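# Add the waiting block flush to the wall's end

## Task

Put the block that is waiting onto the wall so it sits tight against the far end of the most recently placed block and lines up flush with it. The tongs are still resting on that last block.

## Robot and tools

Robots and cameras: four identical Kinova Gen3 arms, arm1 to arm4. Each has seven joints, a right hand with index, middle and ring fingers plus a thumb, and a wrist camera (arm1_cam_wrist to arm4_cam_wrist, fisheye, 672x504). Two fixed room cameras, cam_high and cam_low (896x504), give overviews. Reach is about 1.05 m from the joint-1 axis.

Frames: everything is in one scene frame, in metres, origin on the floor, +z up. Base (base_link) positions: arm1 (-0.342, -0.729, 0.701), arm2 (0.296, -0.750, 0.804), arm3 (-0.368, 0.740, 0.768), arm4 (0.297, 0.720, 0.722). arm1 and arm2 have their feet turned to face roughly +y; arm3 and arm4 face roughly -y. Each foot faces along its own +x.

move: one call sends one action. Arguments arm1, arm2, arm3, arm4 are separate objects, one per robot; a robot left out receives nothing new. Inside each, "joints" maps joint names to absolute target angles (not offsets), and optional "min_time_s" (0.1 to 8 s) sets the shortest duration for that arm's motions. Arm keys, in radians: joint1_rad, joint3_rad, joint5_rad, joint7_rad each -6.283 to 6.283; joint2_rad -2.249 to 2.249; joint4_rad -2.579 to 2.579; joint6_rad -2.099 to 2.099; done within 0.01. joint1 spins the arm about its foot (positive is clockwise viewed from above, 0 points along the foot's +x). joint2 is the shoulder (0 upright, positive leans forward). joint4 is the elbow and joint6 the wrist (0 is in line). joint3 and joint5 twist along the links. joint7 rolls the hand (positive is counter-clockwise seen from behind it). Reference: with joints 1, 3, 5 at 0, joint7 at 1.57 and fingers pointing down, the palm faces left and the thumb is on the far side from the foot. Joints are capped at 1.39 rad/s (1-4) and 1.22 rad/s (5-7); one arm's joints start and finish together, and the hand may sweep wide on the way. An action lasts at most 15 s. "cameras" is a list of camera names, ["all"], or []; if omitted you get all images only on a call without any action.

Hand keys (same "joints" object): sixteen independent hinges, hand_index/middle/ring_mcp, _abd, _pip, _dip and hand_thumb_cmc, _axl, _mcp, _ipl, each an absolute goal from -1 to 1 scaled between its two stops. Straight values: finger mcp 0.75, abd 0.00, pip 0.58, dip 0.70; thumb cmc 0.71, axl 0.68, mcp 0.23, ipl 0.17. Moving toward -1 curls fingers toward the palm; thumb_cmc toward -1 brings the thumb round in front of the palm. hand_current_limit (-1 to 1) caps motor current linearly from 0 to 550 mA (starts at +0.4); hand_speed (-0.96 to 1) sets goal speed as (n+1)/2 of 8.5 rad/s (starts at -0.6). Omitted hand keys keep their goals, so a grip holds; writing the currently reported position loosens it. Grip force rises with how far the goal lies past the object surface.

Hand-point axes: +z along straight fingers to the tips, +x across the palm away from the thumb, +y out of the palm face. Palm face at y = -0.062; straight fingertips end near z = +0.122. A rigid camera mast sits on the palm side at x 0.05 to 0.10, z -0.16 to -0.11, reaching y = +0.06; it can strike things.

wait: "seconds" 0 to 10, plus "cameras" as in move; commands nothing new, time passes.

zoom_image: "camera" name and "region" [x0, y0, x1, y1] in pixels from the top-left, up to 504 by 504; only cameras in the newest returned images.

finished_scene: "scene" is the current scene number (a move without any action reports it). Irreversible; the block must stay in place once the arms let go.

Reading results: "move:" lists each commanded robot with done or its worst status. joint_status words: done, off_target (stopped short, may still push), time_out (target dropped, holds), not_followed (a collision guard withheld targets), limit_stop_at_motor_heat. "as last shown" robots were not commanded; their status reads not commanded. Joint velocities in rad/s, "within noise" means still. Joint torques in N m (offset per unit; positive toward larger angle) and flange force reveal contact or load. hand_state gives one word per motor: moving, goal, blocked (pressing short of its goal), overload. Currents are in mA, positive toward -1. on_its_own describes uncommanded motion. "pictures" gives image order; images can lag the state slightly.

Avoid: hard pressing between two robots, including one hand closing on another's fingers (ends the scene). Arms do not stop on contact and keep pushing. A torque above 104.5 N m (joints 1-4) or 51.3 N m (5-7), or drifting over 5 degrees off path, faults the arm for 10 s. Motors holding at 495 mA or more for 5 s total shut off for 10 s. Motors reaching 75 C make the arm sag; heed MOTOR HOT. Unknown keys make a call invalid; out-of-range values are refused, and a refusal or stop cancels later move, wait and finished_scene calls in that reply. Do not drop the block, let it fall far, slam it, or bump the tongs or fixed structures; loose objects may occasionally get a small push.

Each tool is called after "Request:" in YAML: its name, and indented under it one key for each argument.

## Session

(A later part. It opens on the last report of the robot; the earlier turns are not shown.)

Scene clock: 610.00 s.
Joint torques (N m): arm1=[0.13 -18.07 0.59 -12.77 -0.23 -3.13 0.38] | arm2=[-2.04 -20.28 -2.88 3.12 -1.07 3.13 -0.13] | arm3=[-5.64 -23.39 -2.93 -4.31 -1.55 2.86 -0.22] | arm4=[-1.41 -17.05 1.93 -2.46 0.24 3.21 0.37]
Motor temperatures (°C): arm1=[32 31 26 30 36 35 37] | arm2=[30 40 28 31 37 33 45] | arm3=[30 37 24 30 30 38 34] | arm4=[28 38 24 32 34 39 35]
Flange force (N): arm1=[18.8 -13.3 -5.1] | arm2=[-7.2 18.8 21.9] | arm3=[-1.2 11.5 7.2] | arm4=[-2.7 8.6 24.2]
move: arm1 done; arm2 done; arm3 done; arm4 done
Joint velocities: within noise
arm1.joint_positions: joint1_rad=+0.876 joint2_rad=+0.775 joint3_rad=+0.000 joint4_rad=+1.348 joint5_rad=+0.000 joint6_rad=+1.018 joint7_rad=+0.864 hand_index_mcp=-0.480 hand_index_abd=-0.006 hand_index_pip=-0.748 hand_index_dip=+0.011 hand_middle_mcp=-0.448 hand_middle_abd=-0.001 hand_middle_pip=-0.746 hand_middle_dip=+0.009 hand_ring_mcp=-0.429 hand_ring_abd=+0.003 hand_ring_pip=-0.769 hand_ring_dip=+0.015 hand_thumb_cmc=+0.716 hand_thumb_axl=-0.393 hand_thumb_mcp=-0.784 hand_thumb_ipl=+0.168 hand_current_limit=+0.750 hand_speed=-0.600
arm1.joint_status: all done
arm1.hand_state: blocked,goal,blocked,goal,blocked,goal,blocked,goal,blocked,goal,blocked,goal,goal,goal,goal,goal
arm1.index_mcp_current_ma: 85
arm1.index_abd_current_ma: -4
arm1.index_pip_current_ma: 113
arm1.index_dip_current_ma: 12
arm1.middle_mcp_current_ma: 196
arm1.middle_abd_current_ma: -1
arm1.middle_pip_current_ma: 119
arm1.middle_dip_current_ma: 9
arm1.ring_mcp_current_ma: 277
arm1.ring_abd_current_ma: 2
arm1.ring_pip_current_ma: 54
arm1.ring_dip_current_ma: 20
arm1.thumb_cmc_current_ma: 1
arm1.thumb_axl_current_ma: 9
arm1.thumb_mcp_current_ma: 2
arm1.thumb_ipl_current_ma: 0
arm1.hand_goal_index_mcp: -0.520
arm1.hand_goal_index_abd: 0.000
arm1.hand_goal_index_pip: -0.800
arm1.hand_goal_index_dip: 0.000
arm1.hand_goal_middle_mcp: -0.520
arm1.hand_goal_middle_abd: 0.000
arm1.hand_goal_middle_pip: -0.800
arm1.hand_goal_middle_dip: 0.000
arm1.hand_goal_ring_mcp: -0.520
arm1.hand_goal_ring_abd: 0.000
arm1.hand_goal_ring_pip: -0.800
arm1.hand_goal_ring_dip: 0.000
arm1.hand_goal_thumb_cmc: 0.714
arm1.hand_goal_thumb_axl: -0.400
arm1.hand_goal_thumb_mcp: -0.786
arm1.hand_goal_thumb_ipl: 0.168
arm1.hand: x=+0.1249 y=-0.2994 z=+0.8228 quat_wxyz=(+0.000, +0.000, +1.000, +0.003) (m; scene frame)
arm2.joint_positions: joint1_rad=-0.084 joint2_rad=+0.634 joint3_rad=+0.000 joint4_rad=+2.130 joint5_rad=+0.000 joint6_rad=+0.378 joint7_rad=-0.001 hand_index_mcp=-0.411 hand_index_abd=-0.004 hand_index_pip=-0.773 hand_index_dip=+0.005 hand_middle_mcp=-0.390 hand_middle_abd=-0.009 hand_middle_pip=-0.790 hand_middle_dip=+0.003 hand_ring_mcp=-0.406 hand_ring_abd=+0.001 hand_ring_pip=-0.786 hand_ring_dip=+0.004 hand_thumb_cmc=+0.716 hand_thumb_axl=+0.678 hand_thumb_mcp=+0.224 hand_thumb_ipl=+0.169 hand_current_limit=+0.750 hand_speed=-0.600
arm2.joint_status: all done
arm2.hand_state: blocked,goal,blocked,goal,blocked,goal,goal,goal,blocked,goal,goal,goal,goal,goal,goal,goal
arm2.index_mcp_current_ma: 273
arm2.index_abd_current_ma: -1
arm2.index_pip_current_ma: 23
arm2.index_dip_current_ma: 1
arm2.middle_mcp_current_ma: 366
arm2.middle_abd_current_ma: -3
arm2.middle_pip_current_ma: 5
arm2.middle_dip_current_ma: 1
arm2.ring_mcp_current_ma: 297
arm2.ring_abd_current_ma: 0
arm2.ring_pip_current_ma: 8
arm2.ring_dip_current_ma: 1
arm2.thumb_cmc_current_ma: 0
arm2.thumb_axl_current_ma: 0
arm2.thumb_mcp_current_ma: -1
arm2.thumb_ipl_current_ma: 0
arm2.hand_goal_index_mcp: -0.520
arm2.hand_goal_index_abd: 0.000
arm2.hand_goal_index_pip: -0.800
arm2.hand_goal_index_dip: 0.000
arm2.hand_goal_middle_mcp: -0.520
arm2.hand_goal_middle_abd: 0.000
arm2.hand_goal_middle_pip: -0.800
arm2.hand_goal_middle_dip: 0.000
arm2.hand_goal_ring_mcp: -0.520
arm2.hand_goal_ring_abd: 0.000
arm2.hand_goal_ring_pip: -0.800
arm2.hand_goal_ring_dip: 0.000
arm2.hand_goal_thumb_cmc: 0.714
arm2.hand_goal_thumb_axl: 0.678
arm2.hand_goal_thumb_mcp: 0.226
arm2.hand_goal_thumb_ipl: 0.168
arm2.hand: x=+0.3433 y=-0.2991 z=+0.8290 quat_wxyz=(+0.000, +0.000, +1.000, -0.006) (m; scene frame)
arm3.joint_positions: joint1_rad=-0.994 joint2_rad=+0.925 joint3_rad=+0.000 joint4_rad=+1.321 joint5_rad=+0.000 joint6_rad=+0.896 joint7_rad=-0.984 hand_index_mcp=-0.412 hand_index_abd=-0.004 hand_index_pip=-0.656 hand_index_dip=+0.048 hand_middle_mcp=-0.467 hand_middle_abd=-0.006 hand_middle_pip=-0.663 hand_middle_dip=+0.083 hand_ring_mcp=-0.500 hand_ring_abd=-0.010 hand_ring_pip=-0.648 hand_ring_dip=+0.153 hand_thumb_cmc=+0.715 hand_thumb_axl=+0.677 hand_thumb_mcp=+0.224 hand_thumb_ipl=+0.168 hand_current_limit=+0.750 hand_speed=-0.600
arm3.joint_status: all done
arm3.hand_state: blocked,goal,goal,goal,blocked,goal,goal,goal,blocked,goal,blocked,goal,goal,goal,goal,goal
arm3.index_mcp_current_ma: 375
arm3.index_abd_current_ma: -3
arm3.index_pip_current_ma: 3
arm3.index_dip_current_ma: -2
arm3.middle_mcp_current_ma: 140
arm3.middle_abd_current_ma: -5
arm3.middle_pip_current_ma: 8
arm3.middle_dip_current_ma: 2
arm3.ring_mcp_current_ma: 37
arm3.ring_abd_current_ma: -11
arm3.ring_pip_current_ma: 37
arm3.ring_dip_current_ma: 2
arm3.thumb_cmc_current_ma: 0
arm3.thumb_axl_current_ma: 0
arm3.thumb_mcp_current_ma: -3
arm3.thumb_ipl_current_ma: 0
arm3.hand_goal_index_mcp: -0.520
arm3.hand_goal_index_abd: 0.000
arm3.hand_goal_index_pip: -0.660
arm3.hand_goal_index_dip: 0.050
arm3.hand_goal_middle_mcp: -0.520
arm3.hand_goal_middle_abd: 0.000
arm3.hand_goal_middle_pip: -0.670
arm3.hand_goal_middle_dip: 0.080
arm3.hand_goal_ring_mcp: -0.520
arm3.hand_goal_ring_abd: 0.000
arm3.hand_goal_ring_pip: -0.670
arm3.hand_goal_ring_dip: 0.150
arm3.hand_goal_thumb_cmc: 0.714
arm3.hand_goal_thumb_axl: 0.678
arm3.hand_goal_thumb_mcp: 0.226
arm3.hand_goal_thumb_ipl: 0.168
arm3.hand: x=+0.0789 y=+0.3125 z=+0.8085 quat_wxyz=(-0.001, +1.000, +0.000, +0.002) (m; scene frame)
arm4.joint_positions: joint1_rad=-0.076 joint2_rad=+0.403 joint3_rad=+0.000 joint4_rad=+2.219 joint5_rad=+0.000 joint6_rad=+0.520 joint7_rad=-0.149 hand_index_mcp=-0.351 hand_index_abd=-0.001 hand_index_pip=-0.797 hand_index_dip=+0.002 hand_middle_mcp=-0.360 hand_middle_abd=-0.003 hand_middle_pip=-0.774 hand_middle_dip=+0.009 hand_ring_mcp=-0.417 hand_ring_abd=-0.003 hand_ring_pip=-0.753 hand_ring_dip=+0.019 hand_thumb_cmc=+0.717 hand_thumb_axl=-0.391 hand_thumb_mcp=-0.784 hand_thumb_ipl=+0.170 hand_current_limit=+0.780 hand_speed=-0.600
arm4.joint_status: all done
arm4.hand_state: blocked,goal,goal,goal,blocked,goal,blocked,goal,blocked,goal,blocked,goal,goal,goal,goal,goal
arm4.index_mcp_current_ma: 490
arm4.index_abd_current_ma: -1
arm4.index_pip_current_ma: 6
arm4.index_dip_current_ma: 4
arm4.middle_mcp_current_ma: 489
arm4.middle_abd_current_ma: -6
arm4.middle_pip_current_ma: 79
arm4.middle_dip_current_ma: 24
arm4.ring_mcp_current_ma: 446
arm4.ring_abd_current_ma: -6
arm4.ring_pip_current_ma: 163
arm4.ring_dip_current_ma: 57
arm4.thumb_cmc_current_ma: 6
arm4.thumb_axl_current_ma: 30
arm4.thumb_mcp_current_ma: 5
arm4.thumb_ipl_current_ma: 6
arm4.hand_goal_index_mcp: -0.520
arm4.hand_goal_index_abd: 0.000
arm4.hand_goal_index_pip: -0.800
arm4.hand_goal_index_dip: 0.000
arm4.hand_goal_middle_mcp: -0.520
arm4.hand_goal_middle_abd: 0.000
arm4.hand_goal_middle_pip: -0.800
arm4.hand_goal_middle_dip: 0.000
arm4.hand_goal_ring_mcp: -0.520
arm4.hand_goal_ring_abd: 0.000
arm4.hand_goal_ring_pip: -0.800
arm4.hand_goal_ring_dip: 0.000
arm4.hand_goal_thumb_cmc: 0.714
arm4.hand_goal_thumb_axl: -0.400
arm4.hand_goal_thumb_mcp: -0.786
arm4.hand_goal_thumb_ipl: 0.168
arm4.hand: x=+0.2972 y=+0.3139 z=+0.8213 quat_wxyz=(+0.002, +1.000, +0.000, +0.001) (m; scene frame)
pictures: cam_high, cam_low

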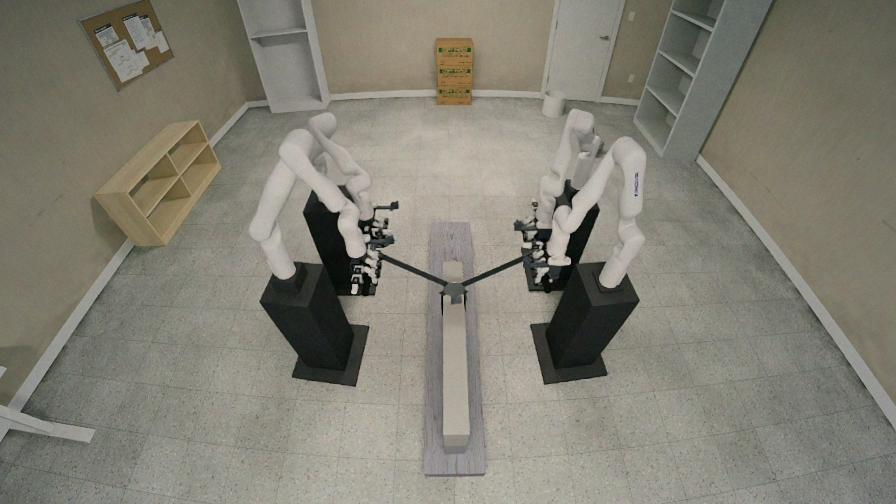

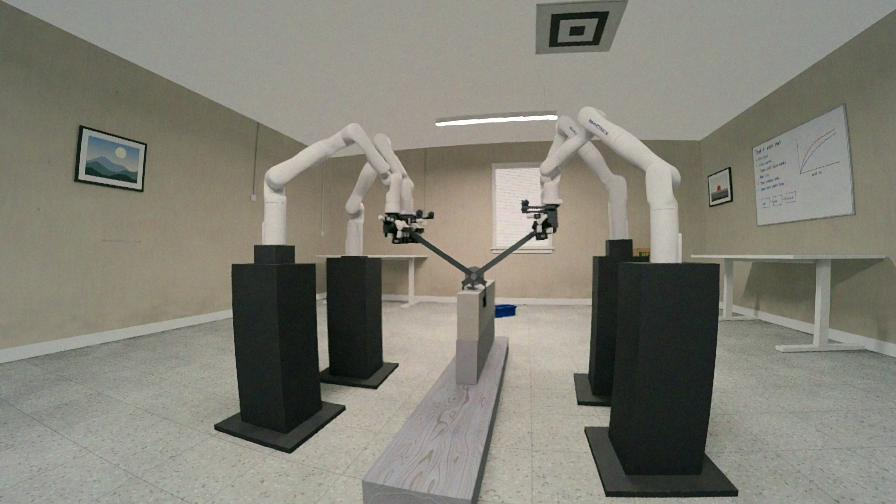

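Request:
move:
  arm1: {"joints": {"joint1_rad": 0.8816, "joint2_rad": 0.7777, "joint4_rad": 1.3657, "joint6_rad": 0.9982, "joint7_rad": 0.8703}, "min_time_s": 1.5}
  arm2: {"joints": {"joint1_rad": -0.0842, "joint2_rad": 0.6457, "joint4_rad": 2.1458, "joint6_rad": 0.3501, "joint7_rad": -0.0008}, "min_time_s": 1.5}
  arm3: {"joints": {"joint1_rad": -0.9998, "joint2_rad": 0.9296, "joint4_rad": 1.3349, "joint6_rad": 0.8771, "joint7_rad": -0.9899}, "min_time_s": 1.5}
  arm4: {"joints": {"joint1_rad": -0.0782, "joint2_rad": 0.4129, "joint4_rad": 2.238, "joint6_rad": 0.4908, "joint7_rad": -0.1505}, "min_time_s": 1.5}
  cameras: ["cam_low", "cam_high"]

Request:
zoom_image:
  camera: "cam_high"
  region: [420, 270, 490, 360]

Scene clock: 614.37 s.
Joint torques (N m): arm1=[0.56 -20.17 1.12 -12.13 0.1 -2.16 0.36] | arm2=[-1.04 -19.06 -1.73 5.4 -0.76 4.12 -0.1] | arm3=[-4.78 -21.85 -2.28 -4.89 -1.35 1.86 -0.16] | arm4=[-1.46 -16.26 1.92 -2.92 0.21 2.48 0.35]
Motor temperatures (°C): arm1=[32 31 26 30 36 35 37] | arm2=[30 40 28 31 37 33 45] | arm3=[30 37 24 30 30 38 34] | arm4=[28 38 24 32 34 39 35]
Flange force (N): arm1=[15.5 -9.6 -0.9] | arm2=[-4.6 21.6 21.7] | arm3=[-3.0 8.3 3.3] | arm4=[-3.3 6.2 20.8]
move: arm1 done; arm2 done; arm3 done; arm4 done
Joint velocities: within noise
arm1.joint_positions: joint1_rad=+0.882 joint2_rad=+0.778 joint3_rad=+0.000 joint4_rad=+1.366 joint5_rad=+0.000 joint6_rad=+0.998 joint7_rad=+0.870 hand_index_mcp=-0.486 hand_index_abd=-0.004 hand_index_pip=-0.741 hand_index_dip=+0.009 hand_middle_mcp=-0.448 hand_middle_abd=-0.001 hand_middle_pip=-0.746 hand_middle_dip=+0.009 hand_ring_mcp=-0.429 hand_ring_abd=+0.004 hand_ring_pip=-0.769 hand_ring_dip=+0.015 hand_thumb_cmc=+0.716 hand_thumb_axl=-0.393 hand_thumb_mcp=-0.784 hand_thumb_ipl=+0.168 hand_current_limit=+0.750 hand_speed=-0.600
arm1.joint_status: all done
arm1.hand_state: blocked,goal,blocked,goal,blocked,goal,blocked,goal,blocked,goal,blocked,goal,goal,goal,goal,goal
arm1.index_mcp_current_ma: 69
arm1.index_abd_current_ma: -2
arm1.index_pip_current_ma: 134
arm1.index_dip_current_ma: 9
arm1.middle_mcp_current_ma: 196
arm1.middle_abd_current_ma: -1
arm1.middle_pip_current_ma: 119
arm1.middle_dip_current_ma: 9
arm1.ring_mcp_current_ma: 277
arm1.ring_abd_current_ma: 2
arm1.ring_pip_current_ma: 54
arm1.ring_dip_current_ma: 20
arm1.thumb_cmc_current_ma: 1
arm1.thumb_axl_current_ma: 9
arm1.thumb_mcp_current_ma: 2
arm1.thumb_ipl_current_ma: 0
arm1.hand_goal_index_mcp: -0.520
arm1.hand_goal_index_abd: 0.000
arm1.hand_goal_index_pip: -0.800
arm1.hand_goal_index_dip: 0.000
arm1.hand_goal_middle_mcp: -0.520
arm1.hand_goal_middle_abd: 0.000
arm1.hand_goal_middle_pip: -0.800
arm1.hand_goal_middle_dip: 0.000
arm1.hand_goal_ring_mcp: -0.520
arm1.hand_goal_ring_abd: 0.000
arm1.hand_goal_ring_pip: -0.800
arm1.hand_goal_ring_dip: 0.000
arm1.hand_goal_thumb_cmc: 0.714
arm1.hand_goal_thumb_axl: -0.400
arm1.hand_goal_thumb_mcp: -0.786
arm1.hand_goal_thumb_ipl: 0.168
arm1.hand: x=+0.1249 y=-0.3037 z=+0.8168 quat_wxyz=(+0.000, +0.000, +1.000, +0.003) (m; scene frame)
arm2.joint_positions: joint1_rad=-0.084 joint2_rad=+0.646 joint3_rad=+0.000 joint4_rad=+2.146 joint5_rad=+0.000 joint6_rad=+0.350 joint7_rad=-0.001 hand_index_mcp=-0.417 hand_index_abd=-0.003 hand_index_pip=-0.772 hand_index_dip=+0.006 hand_middle_mcp=-0.394 hand_middle_abd=-0.009 hand_middle_pip=-0.790 hand_middle_dip=+0.004 hand_ring_mcp=-0.406 hand_ring_abd=+0.001 hand_ring_pip=-0.785 hand_ring_dip=+0.004 hand_thumb_cmc=+0.716 hand_thumb_axl=+0.678 hand_thumb_mcp=+0.224 hand_thumb_ipl=+0.169 hand_current_limit=+0.750 hand_speed=-0.600
arm2.joint_status: all done
arm2.hand_state: blocked,goal,blocked,goal,blocked,goal,goal,goal,blocked,goal,goal,goal,goal,goal,goal,goal
arm2.index_mcp_current_ma: 247
arm2.index_abd_current_ma: -1
arm2.index_pip_current_ma: 25
arm2.index_dip_current_ma: 2
arm2.middle_mcp_current_ma: 348
arm2.middle_abd_current_ma: -3
arm2.middle_pip_current_ma: 5
arm2.middle_dip_current_ma: 1
arm2.ring_mcp_current_ma: 294
arm2.ring_abd_current_ma: 0
arm2.ring_pip_current_ma: 9
arm2.ring_dip_current_ma: 1
arm2.thumb_cmc_current_ma: 0
arm2.thumb_axl_current_ma: 0
arm2.thumb_mcp_current_ma: -1
arm2.thumb_ipl_current_ma: 0
arm2.hand_goal_index_mcp: -0.520
arm2.hand_goal_index_abd: 0.000
arm2.hand_goal_index_pip: -0.800
arm2.hand_goal_index_dip: 0.000
arm2.hand_goal_middle_mcp: -0.520
arm2.hand_goal_middle_abd: 0.000
arm2.hand_goal_middle_pip: -0.800
arm2.hand_goal_middle_dip: 0.000
arm2.hand_goal_ring_mcp: -0.520
arm2.hand_goal_ring_abd: 0.000
arm2.hand_goal_ring_pip: -0.800
arm2.hand_goal_ring_dip: 0.000
arm2.hand_goal_thumb_cmc: 0.714
arm2.hand_goal_thumb_axl: 0.678
arm2.hand_goal_thumb_mcp: 0.226
arm2.hand_goal_thumb_ipl: 0.168
arm2.hand: x=+0.3433 y=-0.3034 z=+0.8230 quat_wxyz=(+0.000, +0.000, +1.000, -0.006) (m; scene frame)
arm3.joint_positions: joint1_rad=-1.000 joint2_rad=+0.930 joint3_rad=+0.000 joint4_rad=+1.335 joint5_rad=+0.000 joint6_rad=+0.877 joint7_rad=-0.990 hand_index_mcp=-0.421 hand_index_abd=-0.005 hand_index_pip=-0.656 hand_index_dip=+0.048 hand_middle_mcp=-0.472 hand_middle_abd=-0.008 hand_middle_pip=-0.655 hand_middle_dip=+0.083 hand_ring_mcp=-0.500 hand_ring_abd=-0.011 hand_ring_pip=-0.645 hand_ring_dip=+0.153 hand_thumb_cmc=+0.715 hand_thumb_axl=+0.677 hand_thumb_mcp=+0.224 hand_thumb_ipl=+0.168 hand_current_limit=+0.750 hand_speed=-0.600
arm3.joint_status: all done
arm3.hand_state: blocked,goal,goal,goal,blocked,goal,goal,goal,blocked,goal,blocked,goal,goal,goal,goal,goal
arm3.index_mcp_current_ma: 334
arm3.index_abd_current_ma: -4
arm3.index_pip_current_ma: 3
arm3.index_dip_current_ma: -2
arm3.middle_mcp_current_ma: 121
arm3.middle_abd_current_ma: -8
arm3.middle_pip_current_ma: 22
arm3.middle_dip_current_ma: 2
arm3.ring_mcp_current_ma: 37
arm3.ring_abd_current_ma: -12
arm3.ring_pip_current_ma: 46
arm3.ring_dip_current_ma: 2
arm3.thumb_cmc_current_ma: 0
arm3.thumb_axl_current_ma: 0
arm3.thumb_mcp_current_ma: -3
arm3.thumb_ipl_current_ma: 0
arm3.hand_goal_index_mcp: -0.520
arm3.hand_goal_index_abd: 0.000
arm3.hand_goal_index_pip: -0.660
arm3.hand_goal_index_dip: 0.050
arm3.hand_goal_middle_mcp: -0.520
arm3.hand_goal_middle_abd: 0.000
arm3.hand_goal_middle_pip: -0.670
arm3.hand_goal_middle_dip: 0.080
arm3.hand_goal_ring_mcp: -0.520
arm3.hand_goal_ring_abd: 0.000
arm3.hand_goal_ring_pip: -0.670
arm3.hand_goal_ring_dip: 0.150
arm3.hand_goal_thumb_cmc: 0.714
arm3.hand_goal_thumb_axl: 0.678
arm3.hand_goal_thumb_mcp: 0.226
arm3.hand_goal_thumb_ipl: 0.168
arm3.hand: x=+0.0789 y=+0.3168 z=+0.8025 quat_wxyz=(-0.001, +1.000, +0.000, +0.002) (m; scene frame)
arm4.joint_positions: joint1_rad=-0.078 joint2_rad=+0.413 joint3_rad=+0.000 joint4_rad=+2.238 joint5_rad=+0.000 joint6_rad=+0.491 joint7_rad=-0.150 hand_index_mcp=-0.362 hand_index_abd=-0.002 hand_index_pip=-0.797 hand_index_dip=+0.002 hand_middle_mcp=-0.370 hand_middle_abd=-0.005 hand_middle_pip=-0.774 hand_middle_dip=+0.009 hand_ring_mcp=-0.426 hand_ring_abd=-0.003 hand_ring_pip=-0.754 hand_ring_dip=+0.019 hand_thumb_cmc=+0.717 hand_thumb_axl=-0.391 hand_thumb_mcp=-0.784 hand_thumb_ipl=+0.170 hand_current_limit=+0.780 hand_speed=-0.600
arm4.joint_status: all done
arm4.hand_state: blocked,goal,goal,goal,blocked,goal,blocked,goal,blocked,goal,blocked,goal,goal,goal,goal,goal
arm4.index_mcp_current_ma: 489
arm4.index_abd_current_ma: -2
arm4.index_pip_current_ma: 6
arm4.index_dip_current_ma: 4
arm4.middle_mcp_current_ma: 489
arm4.middle_abd_current_ma: -9
arm4.middle_pip_current_ma: 79
arm4.middle_dip_current_ma: 24
arm4.ring_mcp_current_ma: 398
arm4.ring_abd_current_ma: -4
arm4.ring_pip_current_ma: 158
arm4.ring_dip_current_ma: 57
arm4.thumb_cmc_current_ma: 6
arm4.thumb_axl_current_ma: 30
arm4.thumb_mcp_current_ma: 5
arm4.thumb_ipl_current_ma: 6
arm4.hand_goal_index_mcp: -0.520
arm4.hand_goal_index_abd: 0.000
arm4.hand_goal_index_pip: -0.800
arm4.hand_goal_index_dip: 0.000
arm4.hand_goal_middle_mcp: -0.520
arm4.hand_goal_middle_abd: 0.000
arm4.hand_goal_middle_pip: -0.800
arm4.hand_goal_middle_dip: 0.000
arm4.hand_goal_ring_mcp: -0.520
arm4.hand_goal_ring_abd: 0.000
arm4.hand_goal_ring_pip: -0.800
arm4.hand_goal_ring_dip: 0.000
arm4.hand_goal_thumb_cmc: 0.714
arm4.hand_goal_thumb_axl: -0.400
arm4.hand_goal_thumb_mcp: -0.786
arm4.hand_goal_thumb_ipl: 0.168
arm4.hand: x=+0.2971 y=+0.3181 z=+0.8153 quat_wxyz=(+0.002, +1.000, +0.000, +0.001) (m; scene frame)
pictures: cam_high, cam_low

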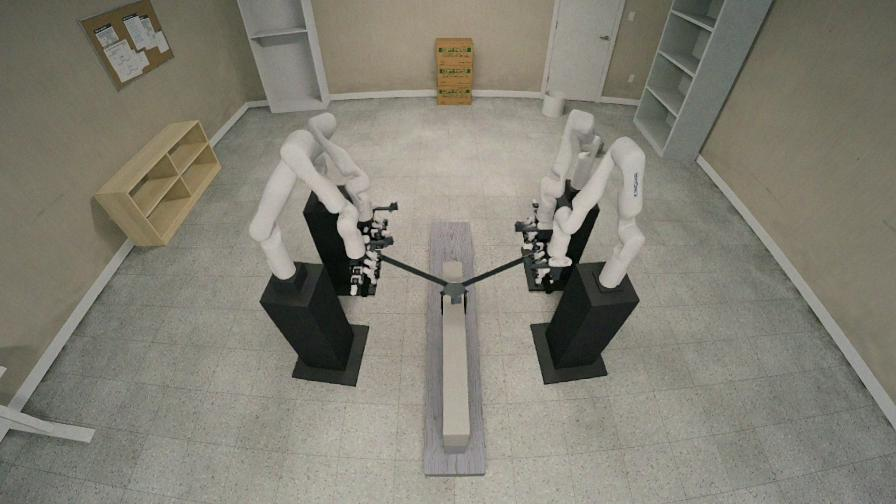

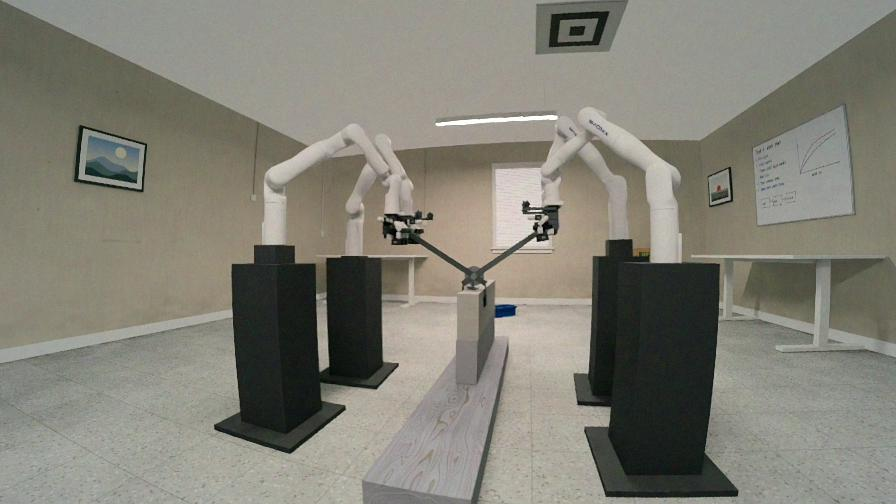

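Scaled by 5.600 from the camera's 896x504 image, which has a finer 1280x720 frame.

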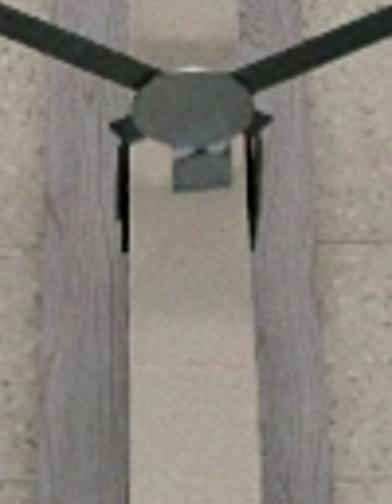

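Request:
move:
  arm1: {"joints": {"joint1_rad": 0.8957, "joint2_rad": 0.7866, "joint4_rad": 1.4067, "joint6_rad": 0.9483, "joint7_rad": 0.8844}, "min_time_s": 2.5}
  arm2: {"joints": {"joint1_rad": -0.0843, "joint2_rad": 0.6793, "joint4_rad": 2.183, "joint6_rad": 0.2792, "joint7_rad": -0.0009}, "min_time_s": 2.5}
  arm3: {"joints": {"joint1_rad": -1.0147, "joint2_rad": 0.9438, "joint4_rad": 1.3664, "joint6_rad": 0.8315, "joint7_rad": -1.0048}, "min_time_s": 2.5}
  arm4: {"joints": {"joint1_rad": -0.0832, "joint2_rad": 0.4423, "joint4_rad": 2.2847, "joint6_rad": 0.4147, "joint7_rad": -0.1555}, "min_time_s": 2.5}
  cameras: ["cam_low", "cam_high"]

Request:
zoom_image:
  camera: "cam_high"
  region: [420, 270, 490, 360]

Request:
zoom_image:
  camera: "cam_low"
  region: [440, 250, 510, 360]

Scene clock: 618.63 s.
Joint torques (N m): arm1=[1.64 -23.01 2.24 -10.62 0.56 -0.57 0.29] | arm2=[0.3 -17.33 -0.25 5.91 -0.49 3.71 -0.25] | arm3=[-4.4 -20.96 -2.12 -4.22 -1.38 1.87 -0.27] | arm4=[-1.18 -14.74 2.35 -3.66 0.09 1.34 0.12]
Motor temperatures (°C): arm1=[32 31 26 30 36 35 37] | arm2=[30 40 28 31 37 33 45] | arm3=[30 37 24 30 30 38 34] | arm4=[28 37 24 32 34 39 35]
Flange force (N): arm1=[10.3 -3.2 5.1] | arm2=[-1.2 19.5 17.5] | arm3=[-2.5 8.2 1.9] | arm4=[-4.1 1.3 14.8]
move: arm1 done; arm2 done; arm3 done; arm4 done
Joint velocities: within noise
arm1.joint_positions: joint1_rad=+0.896 joint2_rad=+0.787 joint3_rad=+0.000 joint4_rad=+1.407 joint5_rad=+0.000 joint6_rad=+0.948 joint7_rad=+0.884 hand_index_mcp=-0.494 hand_index_abd=+0.000 hand_index_pip=-0.727 hand_index_dip=+0.002 hand_middle_mcp=-0.448 hand_middle_abd=-0.001 hand_middle_pip=-0.746 hand_middle_dip=+0.009 hand_ring_mcp=-0.429 hand_ring_abd=+0.004 hand_ring_pip=-0.769 hand_ring_dip=+0.015 hand_thumb_cmc=+0.717 hand_thumb_axl=-0.393 hand_thumb_mcp=-0.782 hand_thumb_ipl=+0.168 hand_current_limit=+0.750 hand_speed=-0.600
arm1.joint_status: all done
arm1.hand_state: blocked,goal,blocked,goal,blocked,goal,blocked,goal,blocked,goal,blocked,goal,goal,goal,goal,goal
arm1.index_mcp_current_ma: 46
arm1.index_abd_current_ma: 0
arm1.index_pip_current_ma: 183
arm1.index_dip_current_ma: 1
arm1.middle_mcp_current_ma: 196
arm1.middle_abd_current_ma: -1
arm1.middle_pip_current_ma: 119
arm1.middle_dip_current_ma: 9
arm1.ring_mcp_current_ma: 277
arm1.ring_abd_current_ma: 3
arm1.ring_pip_current_ma: 54
arm1.ring_dip_current_ma: 20
arm1.thumb_cmc_current_ma: 2
arm1.thumb_axl_current_ma: 8
arm1.thumb_mcp_current_ma: 4
arm1.thumb_ipl_current_ma: 0
arm1.hand_goal_index_mcp: -0.520
arm1.hand_goal_index_abd: 0.000
arm1.hand_goal_index_pip: -0.800
arm1.hand_goal_index_dip: 0.000
arm1.hand_goal_middle_mcp: -0.520
arm1.hand_goal_middle_abd: 0.000
arm1.hand_goal_middle_pip: -0.800
arm1.hand_goal_middle_dip: 0.000
arm1.hand_goal_ring_mcp: -0.520
arm1.hand_goal_ring_abd: 0.000
arm1.hand_goal_ring_pip: -0.800
arm1.hand_goal_ring_dip: 0.000
arm1.hand_goal_thumb_cmc: 0.714
arm1.hand_goal_thumb_axl: -0.400
arm1.hand_goal_thumb_mcp: -0.786
arm1.hand_goal_thumb_ipl: 0.168
arm1.hand: x=+0.1249 y=-0.3138 z=+0.8011 quat_wxyz=(+0.000, +0.000, +1.000, +0.003) (m; scene frame)
arm2.joint_positions: joint1_rad=-0.084 joint2_rad=+0.679 joint3_rad=+0.000 joint4_rad=+2.183 joint5_rad=+0.000 joint6_rad=+0.279 joint7_rad=-0.001 hand_index_mcp=-0.431 hand_index_abd=+0.002 hand_index_pip=-0.772 hand_index_dip=+0.011 hand_middle_mcp=-0.403 hand_middle_abd=-0.008 hand_middle_pip=-0.788 hand_middle_dip=+0.004 hand_ring_mcp=-0.411 hand_ring_abd=+0.001 hand_ring_pip=-0.782 hand_ring_dip=+0.004 hand_thumb_cmc=+0.716 hand_thumb_axl=+0.678 hand_thumb_mcp=+0.224 hand_thumb_ipl=+0.169 hand_current_limit=+0.750 hand_speed=-0.600
arm2.joint_status: all done
arm2.hand_state: blocked,goal,blocked,goal,blocked,goal,goal,goal,blocked,goal,goal,goal,goal,goal,goal,goal
arm2.index_mcp_current_ma: 196
arm2.index_abd_current_ma: 0
arm2.index_pip_current_ma: 25
arm2.index_dip_current_ma: 5
arm2.middle_mcp_current_ma: 310
arm2.middle_abd_current_ma: -2
arm2.middle_pip_current_ma: 6
arm2.middle_dip_current_ma: 1
arm2.ring_mcp_current_ma: 275
arm2.ring_abd_current_ma: 0
arm2.ring_pip_current_ma: 12
arm2.ring_dip_current_ma: 1
arm2.thumb_cmc_current_ma: 0
arm2.thumb_axl_current_ma: 0
arm2.thumb_mcp_current_ma: -1
arm2.thumb_ipl_current_ma: 0
arm2.hand_goal_index_mcp: -0.520
arm2.hand_goal_index_abd: 0.000
arm2.hand_goal_index_pip: -0.800
arm2.hand_goal_index_dip: 0.000
arm2.hand_goal_middle_mcp: -0.520
arm2.hand_goal_middle_abd: 0.000
arm2.hand_goal_middle_pip: -0.800
arm2.hand_goal_middle_dip: 0.000
arm2.hand_goal_ring_mcp: -0.520
arm2.hand_goal_ring_abd: 0.000
arm2.hand_goal_ring_pip: -0.800
arm2.hand_goal_ring_dip: 0.000
arm2.hand_goal_thumb_cmc: 0.714
arm2.hand_goal_thumb_axl: 0.678
arm2.hand_goal_thumb_mcp: 0.226
arm2.hand_goal_thumb_ipl: 0.168
arm2.hand: x=+0.3432 y=-0.3136 z=+0.8076 quat_wxyz=(+0.000, +0.000, +1.000, -0.006) (m; scene frame)
arm3.joint_positions: joint1_rad=-1.015 joint2_rad=+0.944 joint3_rad=+0.000 joint4_rad=+1.366 joint5_rad=+0.000 joint6_rad=+0.832 joint7_rad=-1.005 hand_index_mcp=-0.429 hand_index_abd=-0.005 hand_index_pip=-0.656 hand_index_dip=+0.048 hand_middle_mcp=-0.485 hand_middle_abd=-0.010 hand_middle_pip=-0.649 hand_middle_dip=+0.083 hand_ring_mcp=-0.500 hand_ring_abd=-0.009 hand_ring_pip=-0.658 hand_ring_dip=+0.153 hand_thumb_cmc=+0.715 hand_thumb_axl=+0.677 hand_thumb_mcp=+0.224 hand_thumb_ipl=+0.168 hand_current_limit=+0.750 hand_speed=-0.600
arm3.joint_status: all done
arm3.hand_state: blocked,goal,goal,goal,blocked,goal,blocked,goal,blocked,goal,goal,goal,goal,goal,goal,goal
arm3.index_mcp_current_ma: 297
arm3.index_abd_current_ma: -4
arm3.index_pip_current_ma: 3
arm3.index_dip_current_ma: -2
arm3.middle_mcp_current_ma: 80
arm3.middle_abd_current_ma: -12
arm3.middle_pip_current_ma: 37
arm3.middle_dip_current_ma: 2
arm3.ring_mcp_current_ma: 37
arm3.ring_abd_current_ma: -10
arm3.ring_pip_current_ma: 16
arm3.ring_dip_current_ma: 2
arm3.thumb_cmc_current_ma: 0
arm3.thumb_axl_current_ma: 0
arm3.thumb_mcp_current_ma: -3
arm3.thumb_ipl_current_ma: 0
arm3.hand_goal_index_mcp: -0.520
arm3.hand_goal_index_abd: 0.000
arm3.hand_goal_index_pip: -0.660
arm3.hand_goal_index_dip: 0.050
arm3.hand_goal_middle_mcp: -0.520
arm3.hand_goal_middle_abd: 0.000
arm3.hand_goal_middle_pip: -0.670
arm3.hand_goal_middle_dip: 0.080
arm3.hand_goal_ring_mcp: -0.520
arm3.hand_goal_ring_abd: 0.000
arm3.hand_goal_ring_pip: -0.670
arm3.hand_goal_ring_dip: 0.150
arm3.hand_goal_thumb_cmc: 0.714
arm3.hand_goal_thumb_axl: 0.678
arm3.hand_goal_thumb_mcp: 0.226
arm3.hand_goal_thumb_ipl: 0.168
arm3.hand: x=+0.0790 y=+0.3271 z=+0.7869 quat_wxyz=(-0.001, +1.000, +0.000, +0.002) (m; scene frame)
arm4.joint_positions: joint1_rad=-0.083 joint2_rad=+0.442 joint3_rad=+0.000 joint4_rad=+2.285 joint5_rad=+0.000 joint6_rad=+0.415 joint7_rad=-0.156 hand_index_mcp=-0.391 hand_index_abd=-0.001 hand_index_pip=-0.797 hand_index_dip=+0.002 hand_middle_mcp=-0.405 hand_middle_abd=-0.003 hand_middle_pip=-0.774 hand_middle_dip=+0.009 hand_ring_mcp=-0.445 hand_ring_abd=+0.005 hand_ring_pip=-0.754 hand_ring_dip=+0.019 hand_thumb_cmc=+0.717 hand_thumb_axl=-0.391 hand_thumb_mcp=-0.784 hand_thumb_ipl=+0.170 hand_current_limit=+0.780 hand_speed=-0.600
arm4.joint_status: all done
arm4.hand_state: blocked,goal,goal,goal,blocked,goal,blocked,goal,blocked,goal,blocked,goal,goal,goal,goal,goal
arm4.index_mcp_current_ma: 489
arm4.index_abd_current_ma: -2
arm4.index_pip_current_ma: 6
arm4.index_dip_current_ma: 4
arm4.middle_mcp_current_ma: 489
arm4.middle_abd_current_ma: -5
arm4.middle_pip_current_ma: 79
arm4.middle_dip_current_ma: 23
arm4.ring_mcp_current_ma: 302
arm4.ring_abd_current_ma: 9
arm4.ring_pip_current_ma: 158
arm4.ring_dip_current_ma: 57
arm4.thumb_cmc_current_ma: 6
arm4.thumb_axl_current_ma: 30
arm4.thumb_mcp_current_ma: 5
arm4.thumb_ipl_current_ma: 6
arm4.hand_goal_index_mcp: -0.520
arm4.hand_goal_index_abd: 0.000
arm4.hand_goal_index_pip: -0.800
arm4.hand_goal_index_dip: 0.000
arm4.hand_goal_middle_mcp: -0.520
arm4.hand_goal_middle_abd: 0.000
arm4.hand_goal_middle_pip: -0.800
arm4.hand_goal_middle_dip: 0.000
arm4.hand_goal_ring_mcp: -0.520
arm4.hand_goal_ring_abd: 0.000
arm4.hand_goal_ring_pip: -0.800
arm4.hand_goal_ring_dip: 0.000
arm4.hand_goal_thumb_cmc: 0.714
arm4.hand_goal_thumb_axl: -0.400
arm4.hand_goal_thumb_mcp: -0.786
arm4.hand_goal_thumb_ipl: 0.168
arm4.on_its_own: hand_index_mcp moved -0.029 toward your old target -0.520
arm4.hand: x=+0.2972 y=+0.3283 z=+0.7997 quat_wxyz=(+0.002, +1.000, +0.000, +0.001) (m; scene frame)
pictures: cam_high, cam_low

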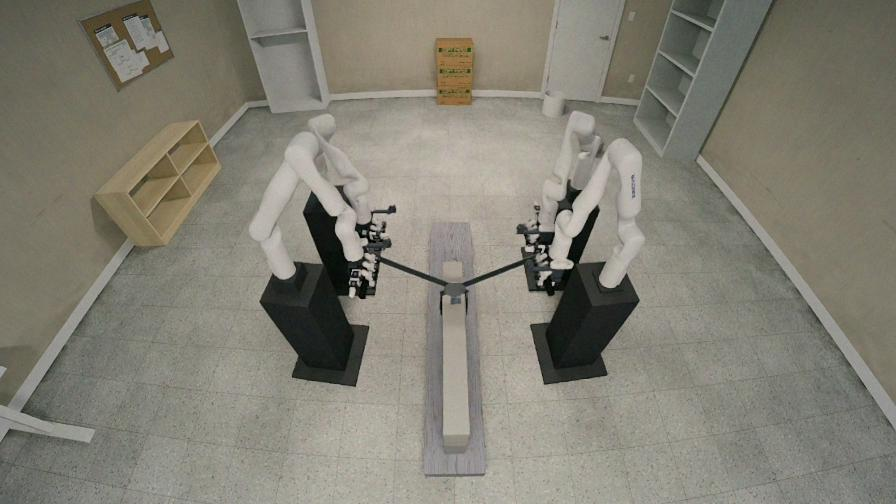

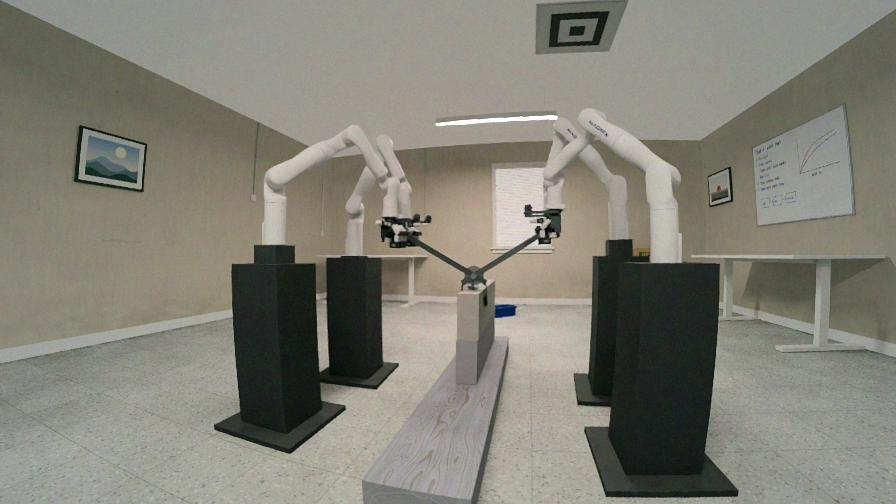

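Scaled by 5.600 from the camera's 896x504 image, which has a finer 1280x720 frame.

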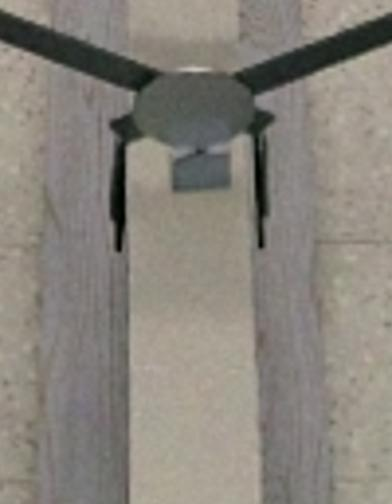

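Scaled by 4.582 from the camera's 896x504 image, which has a finer 1280x720 frame.

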